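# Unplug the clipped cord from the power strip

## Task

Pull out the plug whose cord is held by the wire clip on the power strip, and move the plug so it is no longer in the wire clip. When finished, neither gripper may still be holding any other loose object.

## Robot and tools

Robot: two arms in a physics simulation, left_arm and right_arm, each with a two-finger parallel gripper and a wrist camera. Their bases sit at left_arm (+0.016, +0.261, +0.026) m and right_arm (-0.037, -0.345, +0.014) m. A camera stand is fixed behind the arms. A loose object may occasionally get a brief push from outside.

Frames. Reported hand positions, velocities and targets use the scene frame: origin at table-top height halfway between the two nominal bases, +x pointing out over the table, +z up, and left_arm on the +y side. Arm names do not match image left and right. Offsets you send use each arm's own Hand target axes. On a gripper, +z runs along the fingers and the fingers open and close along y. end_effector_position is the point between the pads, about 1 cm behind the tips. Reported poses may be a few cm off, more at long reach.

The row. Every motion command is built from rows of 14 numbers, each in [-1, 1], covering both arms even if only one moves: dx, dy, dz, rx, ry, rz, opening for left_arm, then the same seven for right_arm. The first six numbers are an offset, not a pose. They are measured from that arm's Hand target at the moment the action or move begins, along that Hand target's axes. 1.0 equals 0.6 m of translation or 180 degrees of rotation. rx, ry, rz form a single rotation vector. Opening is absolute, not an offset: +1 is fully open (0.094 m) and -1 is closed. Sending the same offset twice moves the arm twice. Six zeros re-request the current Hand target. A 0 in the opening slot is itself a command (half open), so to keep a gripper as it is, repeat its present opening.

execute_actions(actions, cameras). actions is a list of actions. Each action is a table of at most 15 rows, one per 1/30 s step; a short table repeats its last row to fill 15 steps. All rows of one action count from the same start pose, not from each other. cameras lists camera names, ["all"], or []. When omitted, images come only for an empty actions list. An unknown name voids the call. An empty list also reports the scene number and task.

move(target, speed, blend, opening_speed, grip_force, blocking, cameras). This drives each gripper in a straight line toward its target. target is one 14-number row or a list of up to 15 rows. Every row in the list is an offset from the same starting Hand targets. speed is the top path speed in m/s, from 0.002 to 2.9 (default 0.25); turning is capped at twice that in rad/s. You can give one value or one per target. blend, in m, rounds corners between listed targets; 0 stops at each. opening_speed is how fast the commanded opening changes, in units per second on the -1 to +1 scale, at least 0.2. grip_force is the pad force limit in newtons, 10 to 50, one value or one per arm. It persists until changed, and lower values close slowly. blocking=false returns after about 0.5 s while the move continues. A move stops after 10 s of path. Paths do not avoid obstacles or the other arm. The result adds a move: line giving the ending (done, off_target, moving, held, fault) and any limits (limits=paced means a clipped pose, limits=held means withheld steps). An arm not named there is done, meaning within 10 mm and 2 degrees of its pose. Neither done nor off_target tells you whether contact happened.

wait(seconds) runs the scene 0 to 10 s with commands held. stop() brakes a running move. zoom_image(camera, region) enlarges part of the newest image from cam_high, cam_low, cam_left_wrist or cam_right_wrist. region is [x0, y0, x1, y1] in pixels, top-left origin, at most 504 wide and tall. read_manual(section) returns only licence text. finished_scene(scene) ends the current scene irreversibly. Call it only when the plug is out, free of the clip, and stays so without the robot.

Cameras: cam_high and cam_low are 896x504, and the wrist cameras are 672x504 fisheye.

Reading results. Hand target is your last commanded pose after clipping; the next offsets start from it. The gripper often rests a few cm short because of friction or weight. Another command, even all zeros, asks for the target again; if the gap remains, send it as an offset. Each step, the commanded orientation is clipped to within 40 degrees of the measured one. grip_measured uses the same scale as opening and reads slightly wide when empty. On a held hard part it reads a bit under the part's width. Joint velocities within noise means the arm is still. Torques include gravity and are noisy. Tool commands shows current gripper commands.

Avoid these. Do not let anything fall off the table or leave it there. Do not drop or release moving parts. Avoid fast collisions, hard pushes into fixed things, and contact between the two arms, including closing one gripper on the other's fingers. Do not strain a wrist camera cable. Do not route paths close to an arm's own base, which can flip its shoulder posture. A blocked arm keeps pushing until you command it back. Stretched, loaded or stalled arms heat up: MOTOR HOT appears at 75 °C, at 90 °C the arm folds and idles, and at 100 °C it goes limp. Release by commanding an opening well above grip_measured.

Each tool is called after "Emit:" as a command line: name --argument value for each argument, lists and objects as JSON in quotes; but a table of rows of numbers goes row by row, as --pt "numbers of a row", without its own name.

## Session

Emit:
execute_actions --actions '[]'

Emit:
zoom_image --camera "cam_high" --region '[380, 0, 640, 180]'

Emit:
zoom_image --camera "cam_low" --region '[440, 180, 640, 330]'

Scene clock: 0.00 s.
left_arm: end_effector_position=(+0.3206, +0.1715, +0.3613) grip_measured=+1.000 end_effector_quat_wxyz=(+0.515, -0.104, +0.775, -0.350) | right_arm: end_effector_position=(+0.3309, -0.3131, +0.2076) grip_measured=+1.000 end_effector_quat_wxyz=(+0.521, -0.126, +0.839, -0.096)
Joint positions: left_arm=[-0.08 0.823 0.908 -0.328 0.376 -0.64 0.094] | right_arm=[0.227 1.096 0.661 -0.029 0.186 -0.239 0.094]
Joint velocities: within noise
Joint torques (N m): no reading
Heat: left arm: 33 °C; right arm: 38 °C.
Hand target: left_arm +0.3192, +0.1714, +0.3736; +0.530, -0.095, +0.766, -0.352 | right_arm +0.3318, -0.3132, +0.2146; +0.528, -0.123, +0.835, -0.095
Tool commands: left_gripper/opening=+1.0 right_gripper/opening=+1.0

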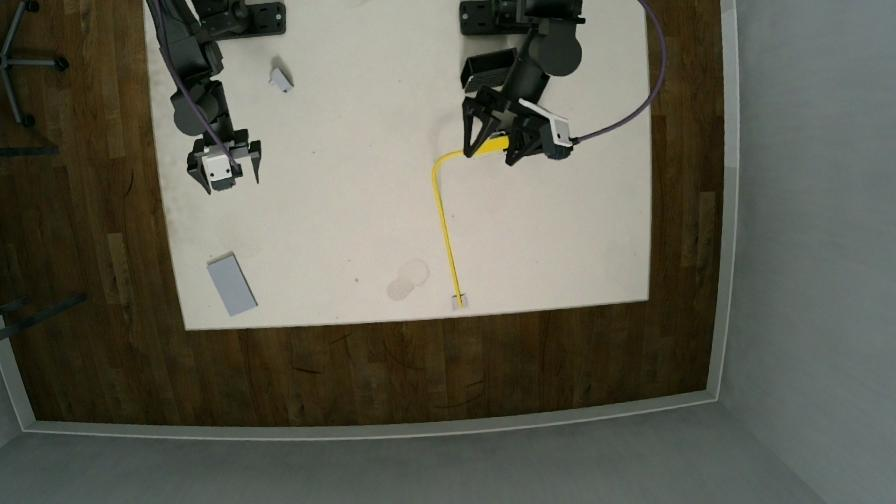

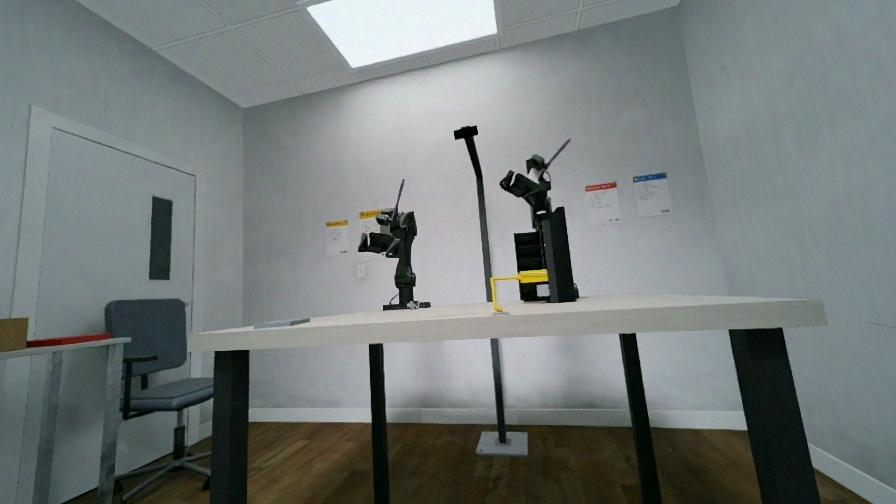

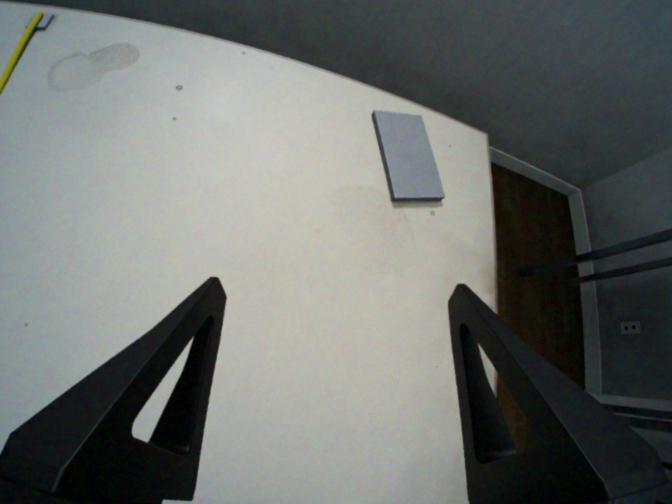

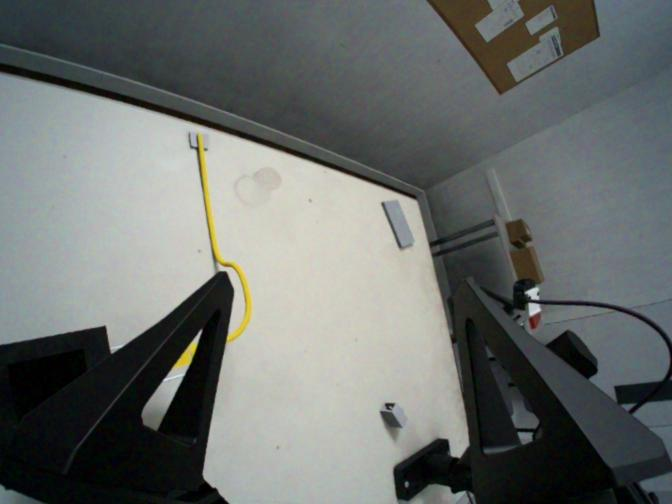

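Scaled by 1.938 from the camera's 896x504 image, which has a finer 1280x720 frame.

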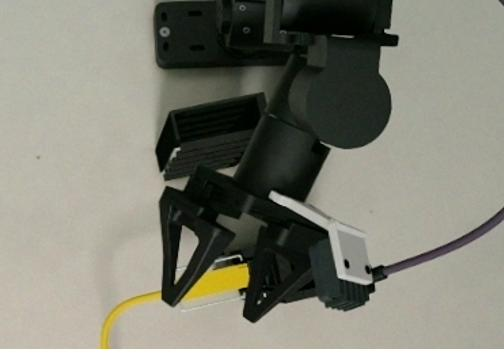

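Scaled by 2.520 from the camera's 896x504 image, which has a finer 1280x720 frame.

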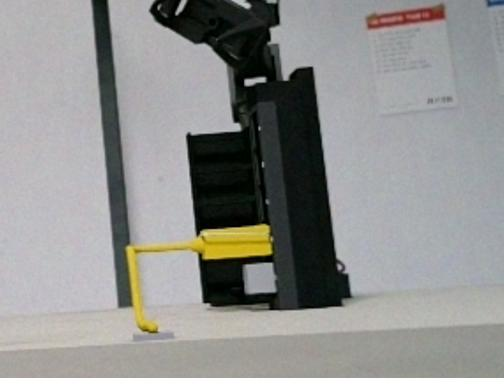

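Emit:
move --target '[-0.057, -0.108, -0.1135, 0, 0, 0, 1, -0.024, 0.574, -0.049, -0.474, -0.1865, -0.0316, -1]' --speed 0.2 --cameras '["all"]'

Emit:
zoom_image --camera "cam_left_wrist" --region '[280, 60, 480, 220]'

Emit:
zoom_image --camera "cam_low" --region '[460, 200, 600, 310]'

Scene clock: 22.73 s.
left_arm: end_effector_position=(+0.2630, +0.1714, +0.4373) grip_measured=+1.000 end_effector_quat_wxyz=(+0.514, -0.100, +0.778, -0.349) | right_arm: end_effector_position=(+0.2729, +0.0142, +0.1329) grip_measured=-0.985 end_effector_quat_wxyz=(+0.488, -0.494, +0.518, +0.499)
Joint positions: left_arm=[-0.125 0.78 1.256 -0.721 0.335 -0.642 0.094] | right_arm=[0.576 2.116 0.841 1.225 -1.033 -0.009 0.001]
Joint torques (N m): left_arm=[-0.75 0.28 7.73 2.33 -0.07 -0.05] | right_arm=[0.38 -8.59 9.03 2.21 -0.15 0.05]
Heat: left arm: 36 °C; right arm: 40 °C.
Hand target: left_arm +0.2590, +0.1714, +0.4535; +0.530, -0.095, +0.766, -0.352 | right_arm +0.2750, +0.0198, +0.1399; +0.500, -0.500, +0.500, +0.500
Off the commanded pose: left_arm 0.017 m, 2 deg | right_arm 0.009 m, 3 deg.
move: off_target (left_arm, right_arm)

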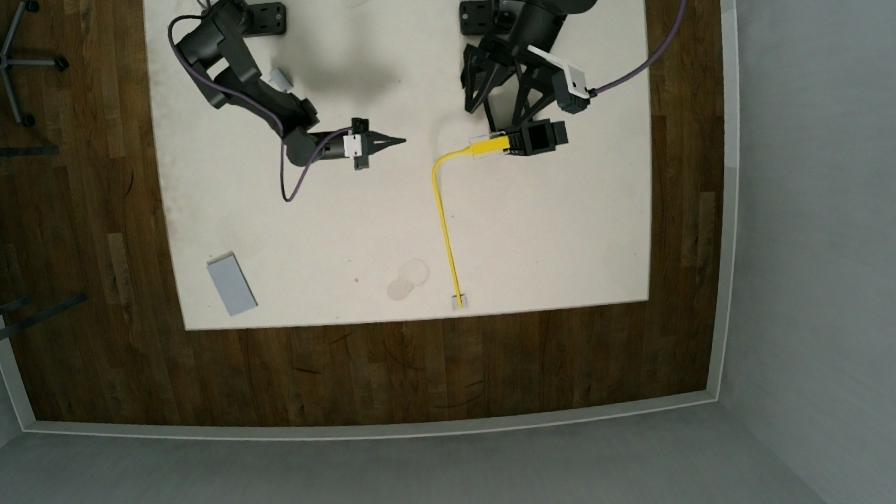

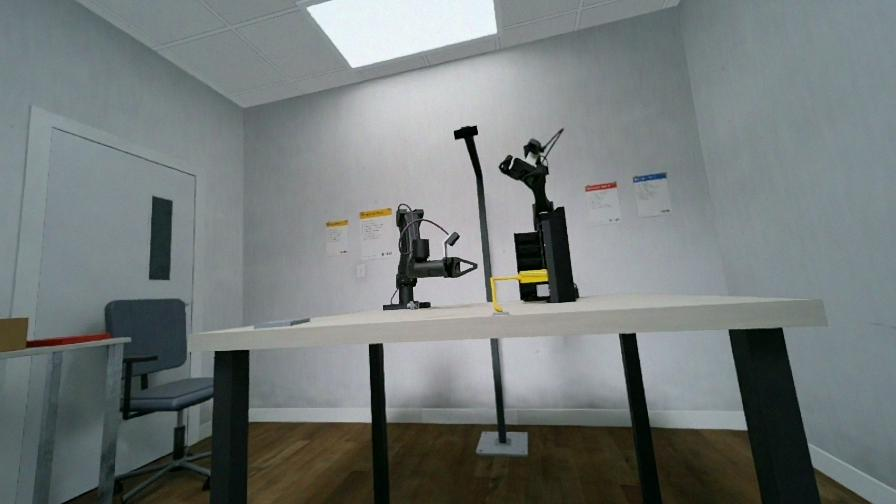

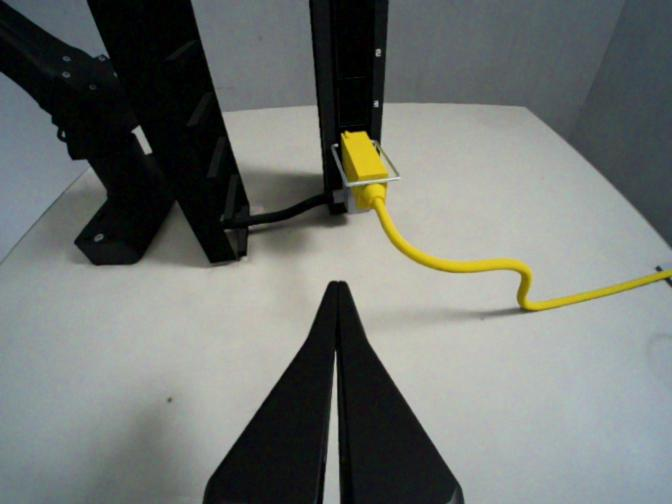

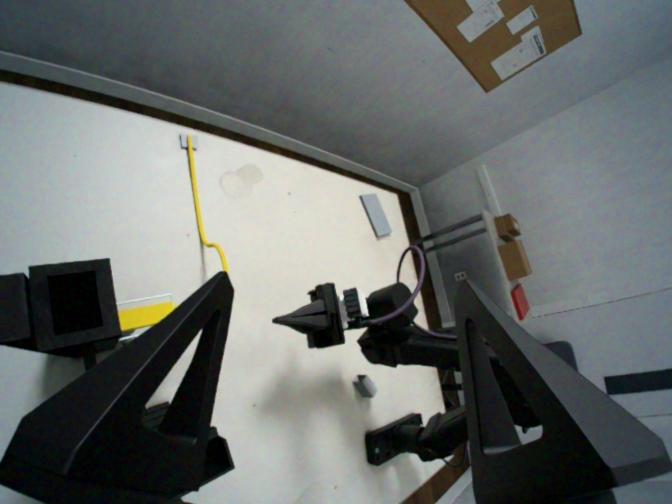

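Scaled by 2.520 from the camera's 672x504 image, which has a finer 960x720 frame.

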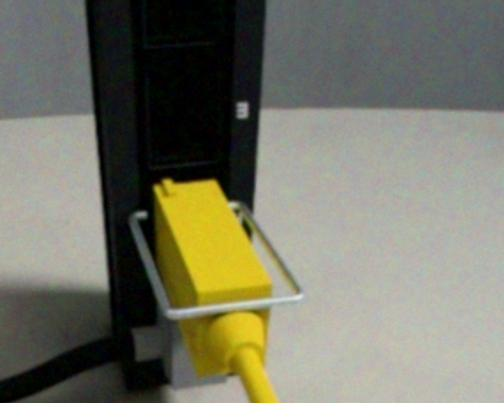

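Scaled by 3.600 from the camera's 896x504 image, which has a finer 1280x720 frame.

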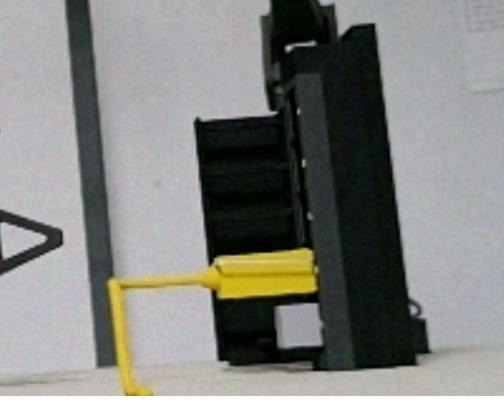

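Emit:
move --target '[0, 0, 0, 0, 0, 0, 1, 0.087, -0.033, 0.14, -0.067, 0, 0, -1]' --speed 0.15 --cameras '["cam_left_wrist","cam_low"]'

Emit:
zoom_image --camera "cam_left_wrist" --region '[280, 100, 480, 300]'

Emit:
zoom_image --camera "cam_low" --region '[460, 200, 600, 310]'

Scene clock: 45.57 s.
left_arm: end_effector_position=(+0.2630, +0.1714, +0.4373) grip_measured=+1.000 end_effector_quat_wxyz=(+0.514, -0.100, +0.778, -0.349) | right_arm: end_effector_position=(+0.2941, +0.0990, +0.0885) grip_measured=-0.985 end_effector_quat_wxyz=(-0.449, +0.548, -0.447, -0.546)
Joint positions: left_arm=[-0.125 0.78 1.256 -0.721 0.335 -0.642 0.094] | right_arm=[0.68 2.5 1.335 1.163 -1.141 -0.006 0.001]
Joint torques (N m): left_arm=[-0.76 0.28 7.73 2.34 -0.07 -0.04] | right_arm=[0.27 -12.25 9.59 1.65 -0.07 0.04]
Heat: left arm: 37 °C; right arm: 40 °C.
Hand target: left_arm +0.2590, +0.1714, +0.4535; +0.530, -0.095, +0.766, -0.352 | right_arm +0.2949, +0.1038, +0.0876; -0.445, +0.550, -0.445, -0.549
Off the commanded pose: left_arm 0.017 m, 2 deg | right_arm 0.005 m, 1 deg.
move: off_target (left_arm)
Images, in order (width x height): cam_low 896x504, cam_left_wrist 672x504.

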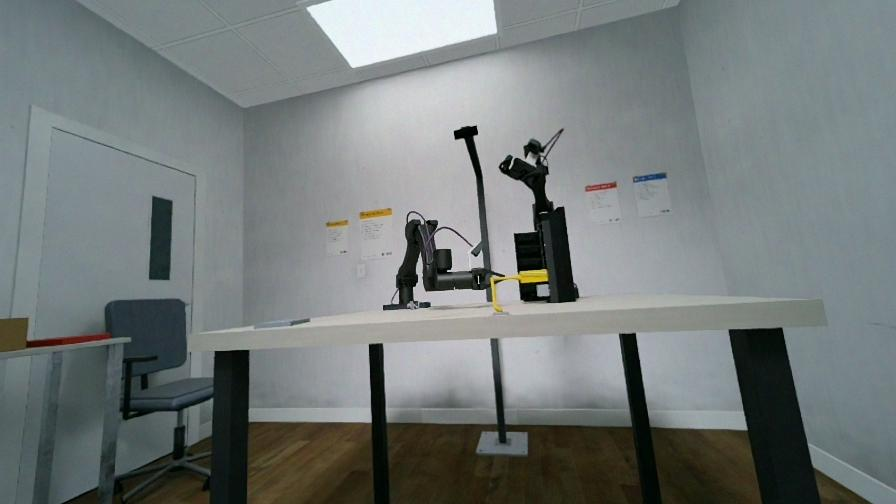

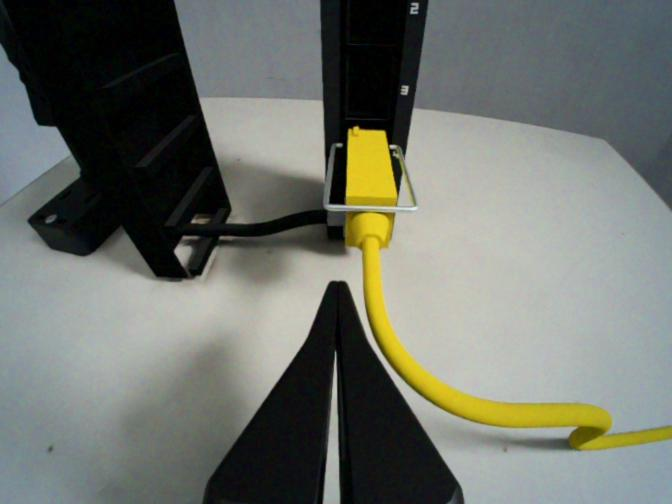

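Scaled by 2.520 from the camera's 672x504 image, which has a finer 960x720 frame.

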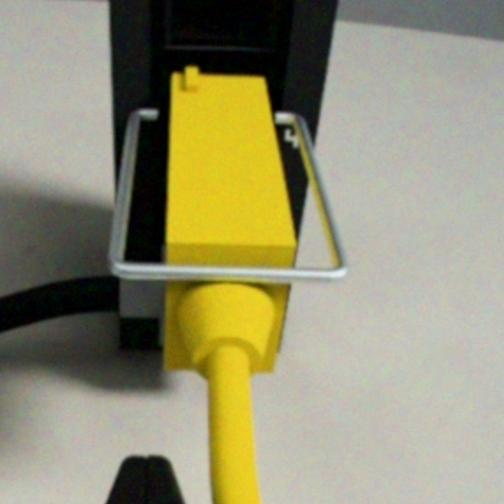

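Scaled by 3.600 from the camera's 896x504 image, which has a finer 1280x720 frame.

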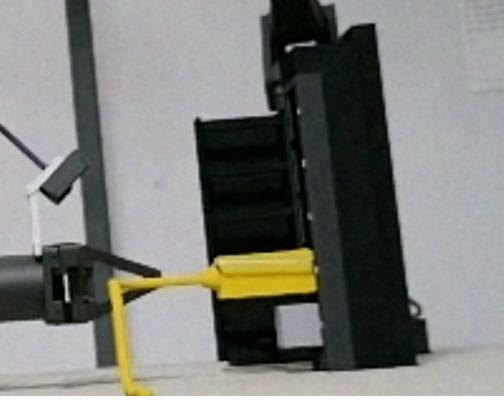

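Emit:
move --pt "0 0 0 0 0 0 1 0.03 0.008 0 0 0 0 -1" --pt "0 0 0 0 0 0 1 0.026 0.0077 0.0793 0 0 0 -1" --speed 0.1 --blend '[0.004, 0]' --cameras '["cam_left_wrist","cam_low"]'

Emit:
zoom_image --camera "cam_left_wrist" --region '[280, 150, 480, 350]'

Emit:
zoom_image --camera "cam_low" --region '[460, 200, 600, 310]'

Scene clock: 75.63 s.
left_arm: end_effector_position=(+0.2630, +0.1714, +0.4373) grip_measured=+1.000 end_effector_quat_wxyz=(+0.514, -0.100, +0.778, -0.349) | right_arm: end_effector_position=(+0.2817, +0.1404, +0.0792) grip_measured=-0.985 end_effector_quat_wxyz=(-0.454, +0.551, -0.438, -0.546)
Joint positions: left_arm=[-0.125 0.78 1.256 -0.721 0.335 -0.642 0.094] | right_arm=[0.765 2.579 1.442 1.157 -1.064 -0.004 0.001]
Joint torques (N m): left_arm=[-0.76 0.27 7.73 2.33 -0.07 -0.04] | right_arm=[1.24 -11.81 9.94 1.53 0.1 0.05]
Heat: left arm: 38 °C; right arm: 40 °C.
Hand target: left_arm +0.2590, +0.1714, +0.4535; +0.530, -0.095, +0.766, -0.352 | right_arm +0.2805, +0.1494, +0.0719; -0.445, +0.550, -0.445, -0.549
Off the commanded pose: left_arm 0.017 m, 2 deg | right_arm 0.012 m, 1 deg.
move: off_target (left_arm, right_arm)
Images, in order (width x height): cam_low 896x504, cam_left_wrist 672x504.

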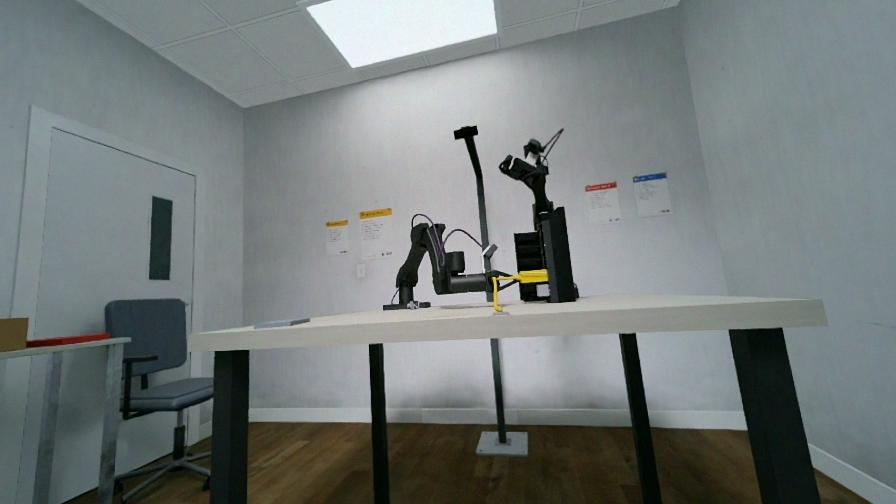

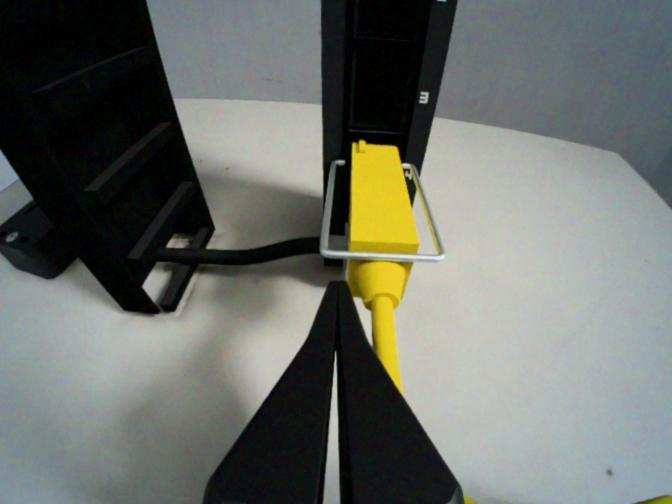

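Scaled by 2.520 from the camera's 672x504 image, which has a finer 960x720 frame.

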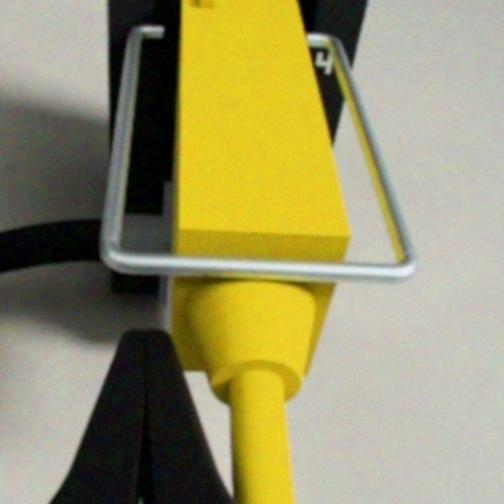

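Scaled by 3.600 from the camera's 896x504 image, which has a finer 1280x720 frame.

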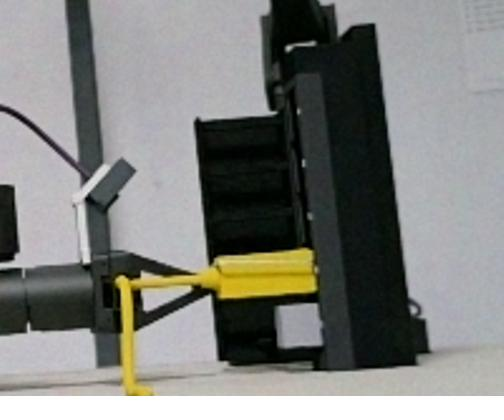

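Emit:
move --pt "0 0 0 0 0 0 1 0 0.0033 0.0117 0 0 0 -1" --pt "0 0 0 0 0 0 1 -0.03 0.0033 0.0117 0 0 0 -1" --speed 0.06 --cameras '["cam_left_wrist","cam_low"]'

Emit:
zoom_image --camera "cam_left_wrist" --region '[280, 150, 480, 350]'

Scene clock: 89.37 s.
left_arm: end_effector_position=(+0.2630, +0.1714, +0.4373) grip_measured=+1.000 end_effector_quat_wxyz=(+0.514, -0.100, +0.778, -0.349) | right_arm: end_effector_position=(+0.2828, +0.1412, +0.0771) grip_measured=-0.985 end_effector_quat_wxyz=(-0.452, +0.548, -0.445, -0.545)
Joint positions: left_arm=[-0.125 0.78 1.256 -0.721 0.335 -0.642 0.094] | right_arm=[0.767 2.579 1.442 1.144 -1.053 -0.004 0.001]
Joint torques (N m): left_arm=[-0.75 0.28 7.75 2.33 -0.07 -0.04] | right_arm=[2.33 -15.97 9.46 1.32 0.17 0.08]
Heat: left arm: 38 °C; right arm: 41 °C.
Hand target: left_arm +0.2590, +0.1714, +0.4535; +0.530, -0.095, +0.766, -0.352 | right_arm +0.2771, +0.1559, +0.0900; -0.445, +0.550, -0.445, -0.549
Off the commanded pose: left_arm 0.017 m, 2 deg | right_arm 0.020 m, 1 deg.
move: off_target (left_arm, right_arm)
Images, in order (width x height): cam_low 896x504, cam_left_wrist 672x504.

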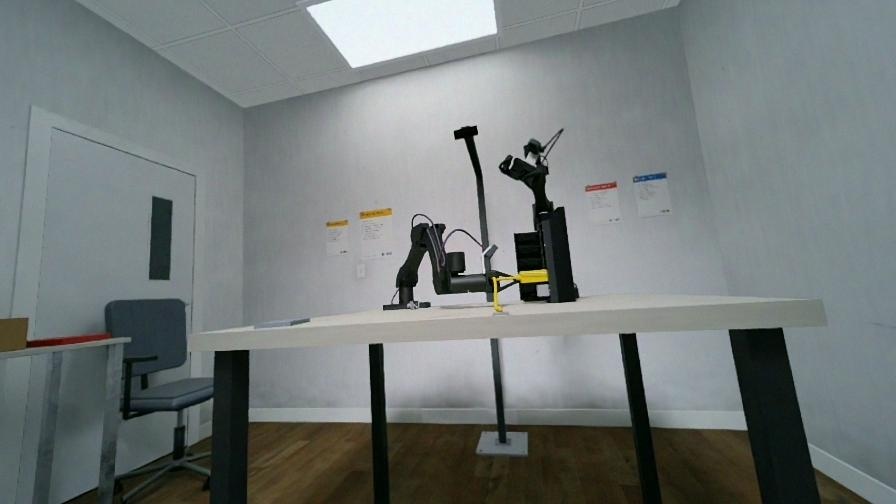

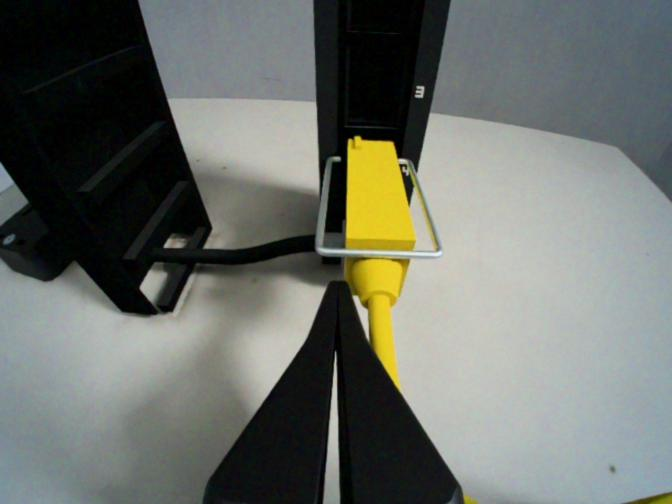

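Scaled by 2.520 from the camera's 672x504 image, which has a finer 960x720 frame.

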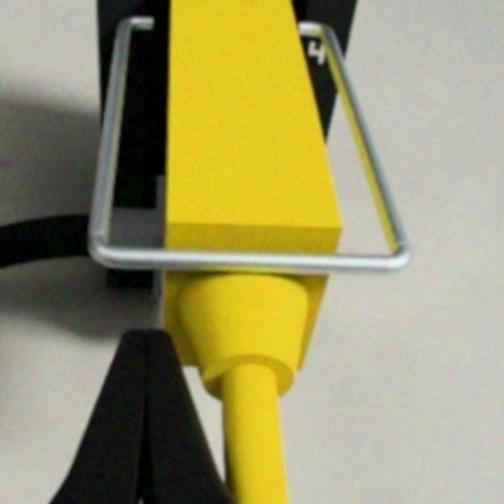

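Emit:
move --pt "0 0 0 0 0 0 1 0.0267 0.006 -0.042 0 0 0 -1" --pt "0 0 0 0 0 0 1 0.02 0.002 -0.0025 0 0 0 -1" --speed 0.08 --cameras '["cam_left_wrist"]'

Emit:
zoom_image --camera "cam_left_wrist" --region '[280, 150, 480, 350]'

Scene clock: 101.50 s.
left_arm: end_effector_position=(+0.2630, +0.1714, +0.4373) grip_measured=+1.000 end_effector_quat_wxyz=(+0.514, -0.100, +0.778, -0.349) | right_arm: end_effector_position=(+0.2824, +0.1410, +0.0764) grip_measured=-0.985 end_effector_quat_wxyz=(-0.454, +0.547, -0.445, -0.544)
Joint positions: left_arm=[-0.125 0.78 1.256 -0.721 0.335 -0.642 0.094] | right_arm=[0.768 2.579 1.436 1.152 -1.047 -0.004 0.001]
Joint torques (N m): left_arm=[-0.76 0.28 7.75 2.34 -0.07 -0.04] | right_arm=[2.06 -13.55 10.11 1.47 0.09 0.05]
Heat: left arm: 38 °C; right arm: 41 °C.
Hand target: left_arm +0.2590, +0.1714, +0.4535; +0.530, -0.095, +0.766, -0.352 | right_arm +0.2763, +0.1541, +0.0779; -0.445, +0.550, -0.445, -0.549
Off the commanded pose: left_arm 0.017 m, 2 deg | right_arm 0.015 m, 1 deg.
move: off_target (left_arm, right_arm)
Images, in order (width x height): cam_left_wrist 672x504.

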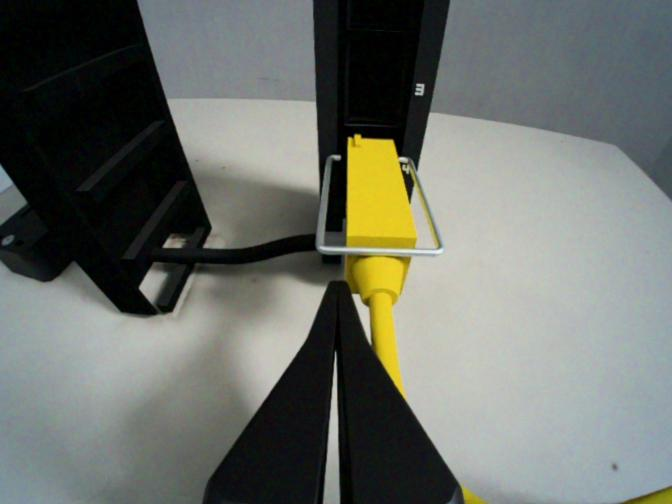

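Scaled by 2.520 from the camera's 672x504 image, which has a finer 960x720 frame.

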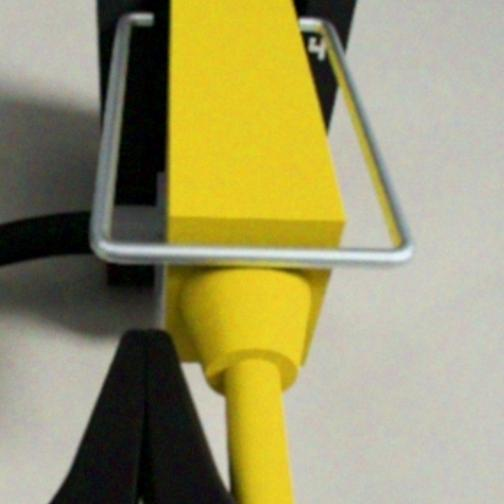

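Emit:
move --target '[0, 0, 0, 0, 0, 0, 1, 0.003, 0.006, -0.04, 0, 0, 0, -1]' --speed 0.08 --cameras '["cam_left_wrist"]'

Emit:
zoom_image --camera "cam_left_wrist" --region '[280, 150, 480, 350]'

Scene clock: 112.90 s.
left_arm: end_effector_position=(+0.2630, +0.1714, +0.4373) grip_measured=+1.000 end_effector_quat_wxyz=(+0.514, -0.100, +0.778, -0.349) | right_arm: end_effector_position=(+0.2777, +0.1339, +0.0709) grip_measured=-0.985 end_effector_quat_wxyz=(-0.445, +0.551, -0.443, -0.549)
Joint positions: left_arm=[-0.125 0.78 1.256 -0.721 0.335 -0.642 0.094] | right_arm=[0.759 2.579 1.41 1.168 -1.076 -0.004 0.001]
Joint torques (N m): left_arm=[-0.76 0.27 7.72 2.34 -0.08 -0.04] | right_arm=[-0.72 -15.61 4.63 1.79 -0.04 0.04]
Heat: left arm: 38 °C; right arm: 41 °C.
Hand target: left_arm +0.2590, +0.1714, +0.4535; +0.530, -0.095, +0.766, -0.352 | right_arm +0.2777, +0.1299, +0.0761; -0.445, +0.550, -0.445, -0.549
Off the commanded pose: left_arm 0.017 m, 2 deg | right_arm 0.007 m, 0 deg.
move: off_target (left_arm)
Images, in order (width x height): cam_left_wrist 672x504.

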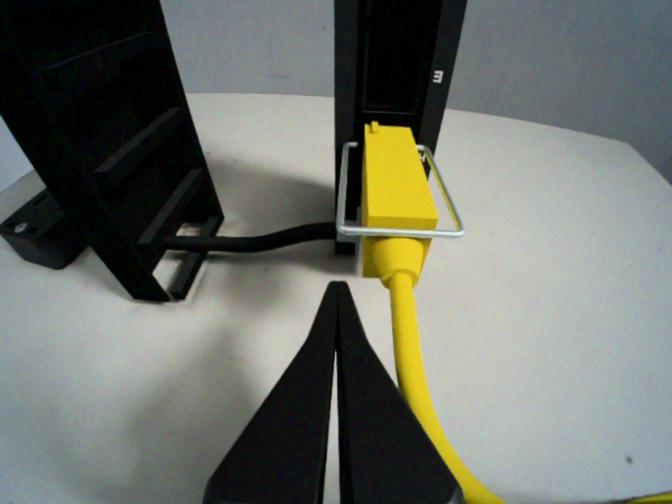

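Scaled by 2.520 from the camera's 672x504 image, which has a finer 960x720 frame.

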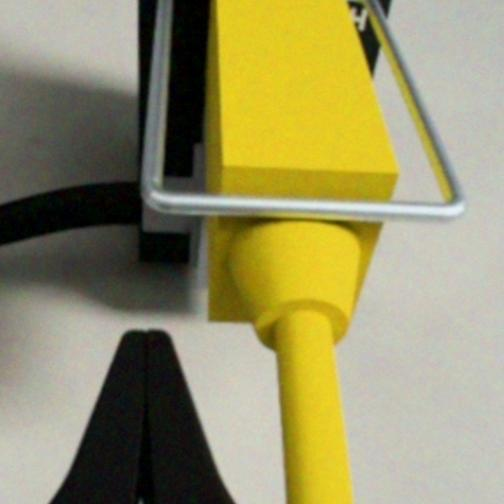

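Emit:
move --target '[0, 0, 0, 0, 0, 0, 1, -0.008, -0.0055, 0.033, 0, 0, 0, -1]' --speed 0.06 --cameras '["cam_left_wrist"]'

Emit:
zoom_image --camera "cam_left_wrist" --region '[280, 150, 480, 350]'

Scene clock: 121.83 s.
left_arm: end_effector_position=(+0.2629, +0.1714, +0.4372) grip_measured=+1.000 end_effector_quat_wxyz=(+0.514, -0.100, +0.778, -0.349) | right_arm: end_effector_position=(+0.2800, +0.1383, +0.0735) grip_measured=-0.985 end_effector_quat_wxyz=(-0.451, +0.548, -0.446, -0.546)
Joint positions: left_arm=[-0.125 0.78 1.256 -0.721 0.335 -0.642 0.094] | right_arm=[0.766 2.579 1.423 1.16 -1.056 -0.004 0.001]
Joint torques (N m): left_arm=[-0.76 0.28 7.73 2.33 -0.07 -0.04] | right_arm=[1.59 -14.67 9.8 1.44 0.06 0.07]
Heat: left arm: 38 °C; right arm: 41 °C.
Hand target: left_arm +0.2590, +0.1714, +0.4534; +0.530, -0.095, +0.766, -0.352 | right_arm +0.2766, +0.1500, +0.0809; -0.445, +0.550, -0.445, -0.550
Off the commanded pose: left_arm 0.017 m, 2 deg | right_arm 0.014 m, 1 deg.
move: off_target (left_arm, right_arm)
Images, in order (width x height): cam_left_wrist 672x504.

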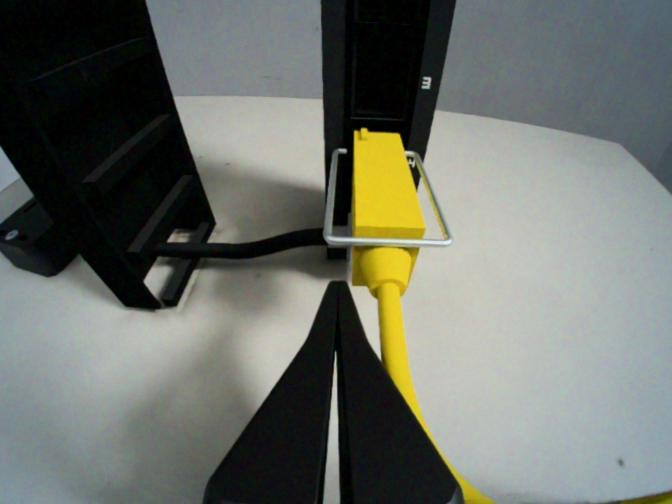

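Scaled by 2.520 from the camera's 672x504 image, which has a finer 960x720 frame.

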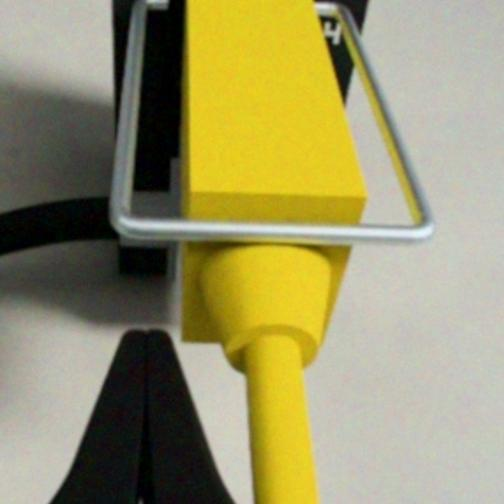

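Emit:
move --target '[0, 0, 0, 0, 0, 0, 1, 0.0, 0.0067, 0.01, 0, 0, 0, -1]' --speed 0.06 --cameras '["cam_left_wrist"]'

Emit:
zoom_image --camera "cam_left_wrist" --region '[280, 150, 480, 350]'

Scene clock: 130.03 s.
left_arm: end_effector_position=(+0.2629, +0.1714, +0.4372) grip_measured=+1.000 end_effector_quat_wxyz=(+0.514, -0.100, +0.778, -0.349) | right_arm: end_effector_position=(+0.2811, +0.1399, +0.0735) grip_measured=-0.985 end_effector_quat_wxyz=(-0.454, +0.545, -0.449, -0.543)
Joint positions: left_arm=[-0.125 0.78 1.256 -0.721 0.335 -0.642 0.094] | right_arm=[0.769 2.579 1.423 1.16 -1.04 -0.004 0.001]
Joint torques (N m): left_arm=[-0.76 0.28 7.75 2.34 -0.07 -0.05] | right_arm=[2.67 -14.76 9.39 1.44 0.06 0.07]
Heat: left arm: 38 °C; right arm: 42 °C.
Hand target: left_arm +0.2590, +0.1714, +0.4534; +0.530, -0.095, +0.766, -0.352 | right_arm +0.2716, +0.1549, +0.0809; -0.445, +0.550, -0.445, -0.549
Off the commanded pose: left_arm 0.017 m, 2 deg | right_arm 0.019 m, 1 deg.
move: off_target (left_arm, right_arm)
Images, in order (width x height): cam_left_wrist 672x504.

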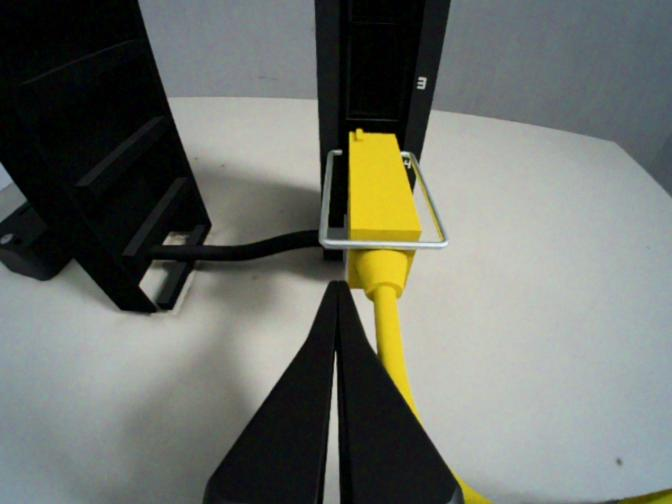

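Scaled by 2.520 from the camera's 672x504 image, which has a finer 960x720 frame.

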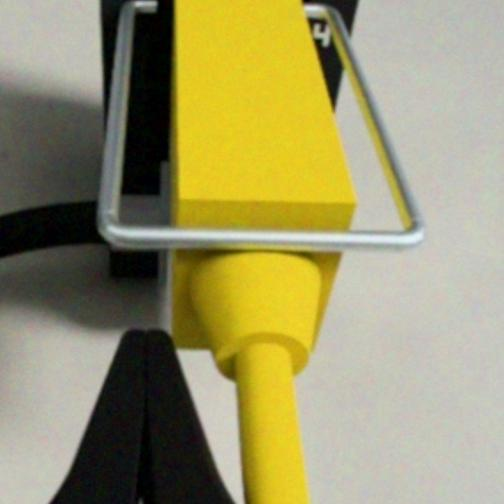

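Emit:
execute_actions --actions '[]' --cameras '["all"]'

Emit:
zoom_image --camera "cam_low" --region '[430, 220, 570, 320]'

Emit:
zoom_image --camera "cam_high" --region '[320, 60, 540, 220]'

Emit:
zoom_image --camera "cam_right_wrist" --region '[100, 200, 420, 420]'

Scene clock: 145.40 s.
left_arm: end_effector_position=(+0.2629, +0.1714, +0.4372) grip_measured=+1.000 end_effector_quat_wxyz=(+0.514, -0.100, +0.778, -0.349) | right_arm: end_effector_position=(+0.2811, +0.1399, +0.0735) grip_measured=-0.985 end_effector_quat_wxyz=(-0.454, +0.545, -0.449, -0.543)
Joint positions: left_arm=[-0.125 0.78 1.256 -0.721 0.335 -0.642 0.094] | right_arm=[0.769 2.579 1.423 1.16 -1.04 -0.004 0.001]
Joint velocities: within noise
Joint torques (N m): left_arm=[-0.73 0.28 7.73 2.32 -0.07 -0.04] | right_arm=[2.71 -14.99 9.29 1.46 0.07 0.06]
Heat: left arm: 38 °C; right arm: 43 °C.
Hand target: left_arm +0.2590, +0.1714, +0.4534; +0.530, -0.095, +0.766, -0.352 | right_arm +0.2716, +0.1549, +0.0809; -0.445, +0.550, -0.445, -0.549
Tool commands: left_gripper/opening=+1.0 right_gripper/opening=-1.0
Off the commanded pose: left_arm 0.017 m, 2 deg | right_arm 0.019 m, 1 deg.

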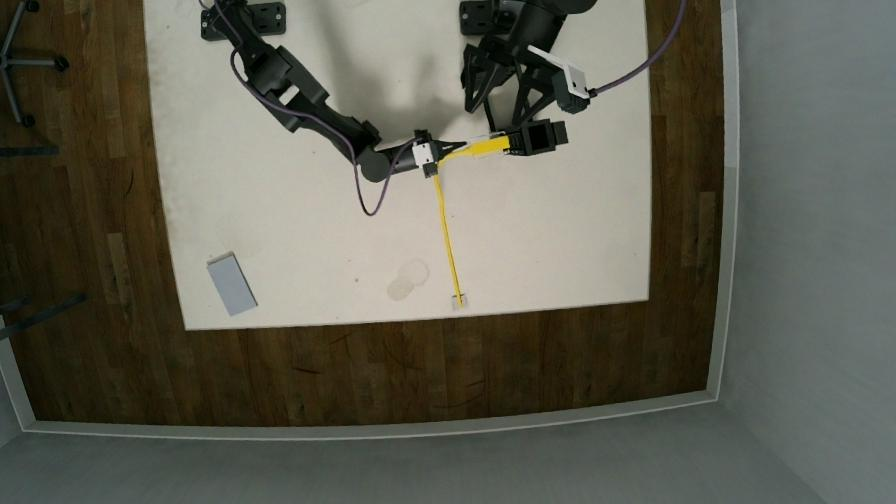

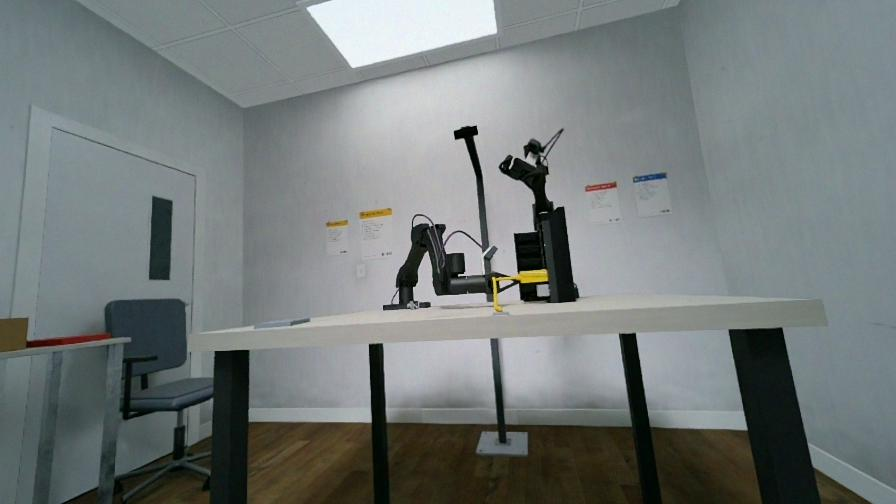

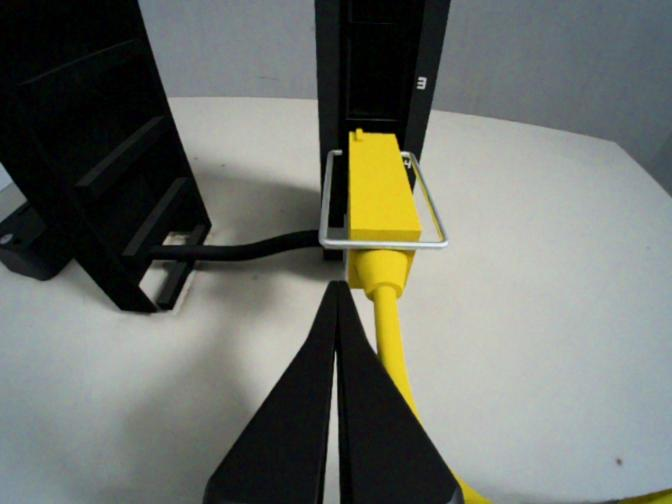

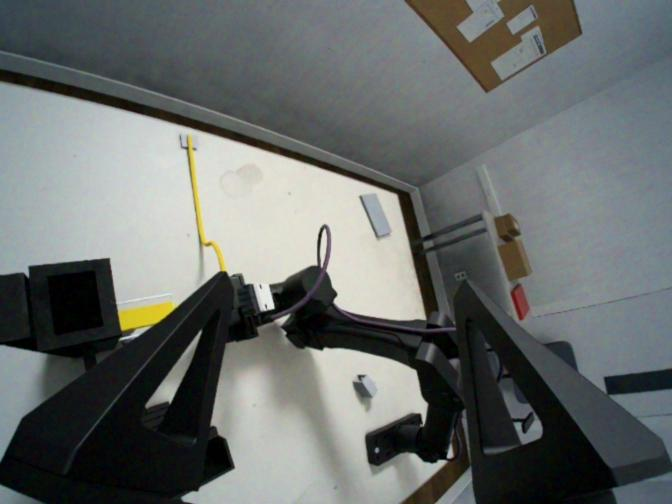

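Scaled by 3.600 from the camera's 896x504 image, which has a finer 1280x720 frame.

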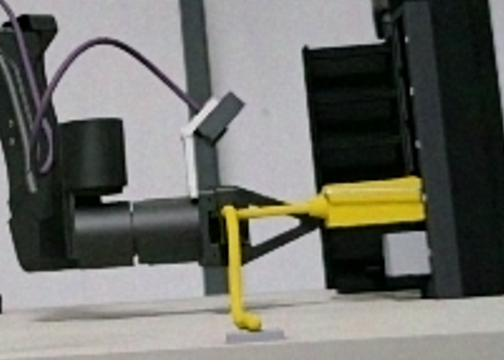

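Scaled by 2.291 from the camera's 896x504 image, which has a finer 1280x720 frame.

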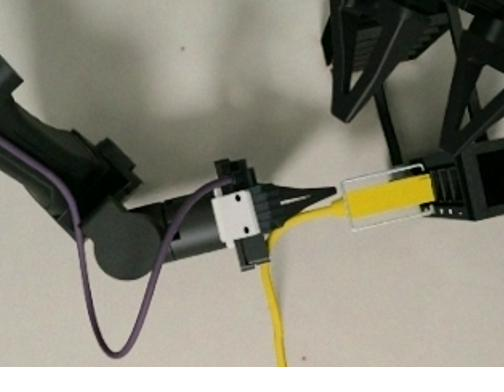

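Scaled by 1.575 from the camera's 672x504 image, which has a finer 960x720 frame.

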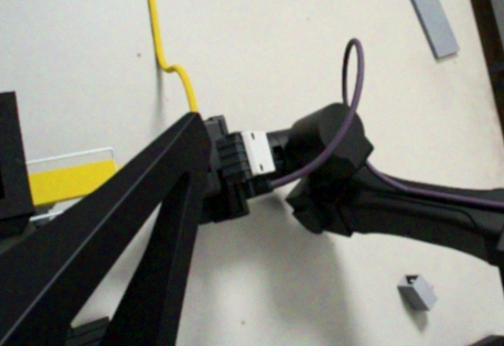

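Emit:
move --pt "0 0 0 0 0 0 1 0.005 0.0142 -0.0737 0 0 0 -1" --pt "0 0 0 0 0 0 1 0.01 0.024 -0.0615 0.156 0 0 -1" --speed 0.12 --blend '[0.01, 0]' --cameras '["cam_left_wrist", "cam_high"]'

Emit:
zoom_image --camera "cam_left_wrist" --region '[280, 130, 480, 330]'

Emit:
zoom_image --camera "cam_high" --region '[320, 60, 540, 220]'

Scene clock: 173.57 s.
left_arm: end_effector_position=(+0.2629, +0.1714, +0.4372) grip_measured=+1.000 end_effector_quat_wxyz=(+0.514, -0.100, +0.778, -0.349) | right_arm: end_effector_position=(+0.2676, +0.1151, +0.0521) grip_measured=-0.985 end_effector_quat_wxyz=(+0.542, -0.431, +0.586, +0.420)
Joint positions: left_arm=[-0.125 0.78 1.256 -0.721 0.335 -0.642 0.094] | right_arm=[0.893 2.442 1.005 1.373 -0.451 -0.003 0.001]
Joint torques (N m): left_arm=[-0.76 0.28 7.72 2.33 -0.07 -0.05] | right_arm=[0.39 -14.71 4 2.66 0.03 0.07]
Heat: left arm: 39 °C; right arm: 45 °C.
Hand target: left_arm +0.2590, +0.1714, +0.4535; +0.530, -0.095, +0.766, -0.352 | right_arm +0.2652, +0.1158, +0.0749; +0.565, -0.425, +0.565, +0.425
Off the commanded pose: left_arm 0.017 m, 2 deg | right_arm 0.023 m, 4 deg.
move: off_target (left_arm, right_arm)
Images, in order (width x height): cam_high 896x504, cam_left_wrist 672x504.

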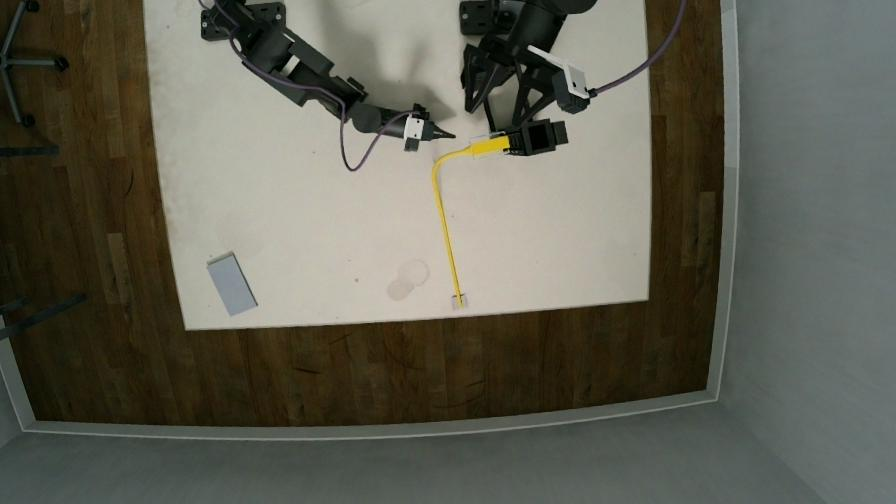

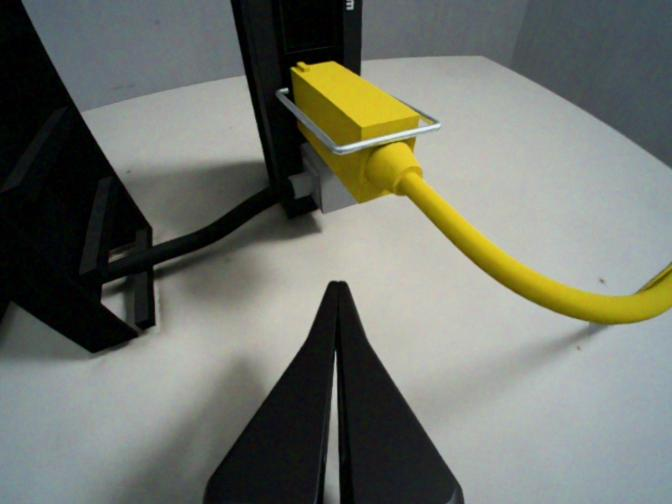

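Scaled by 2.520 from the camera's 672x504 image, which has a finer 960x720 frame.

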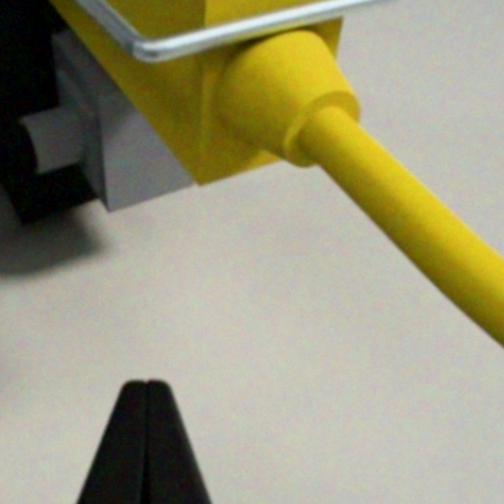

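Scaled by 2.291 from the camera's 896x504 image, which has a finer 1280x720 frame.

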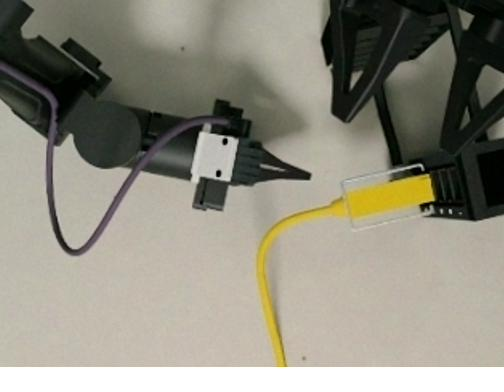

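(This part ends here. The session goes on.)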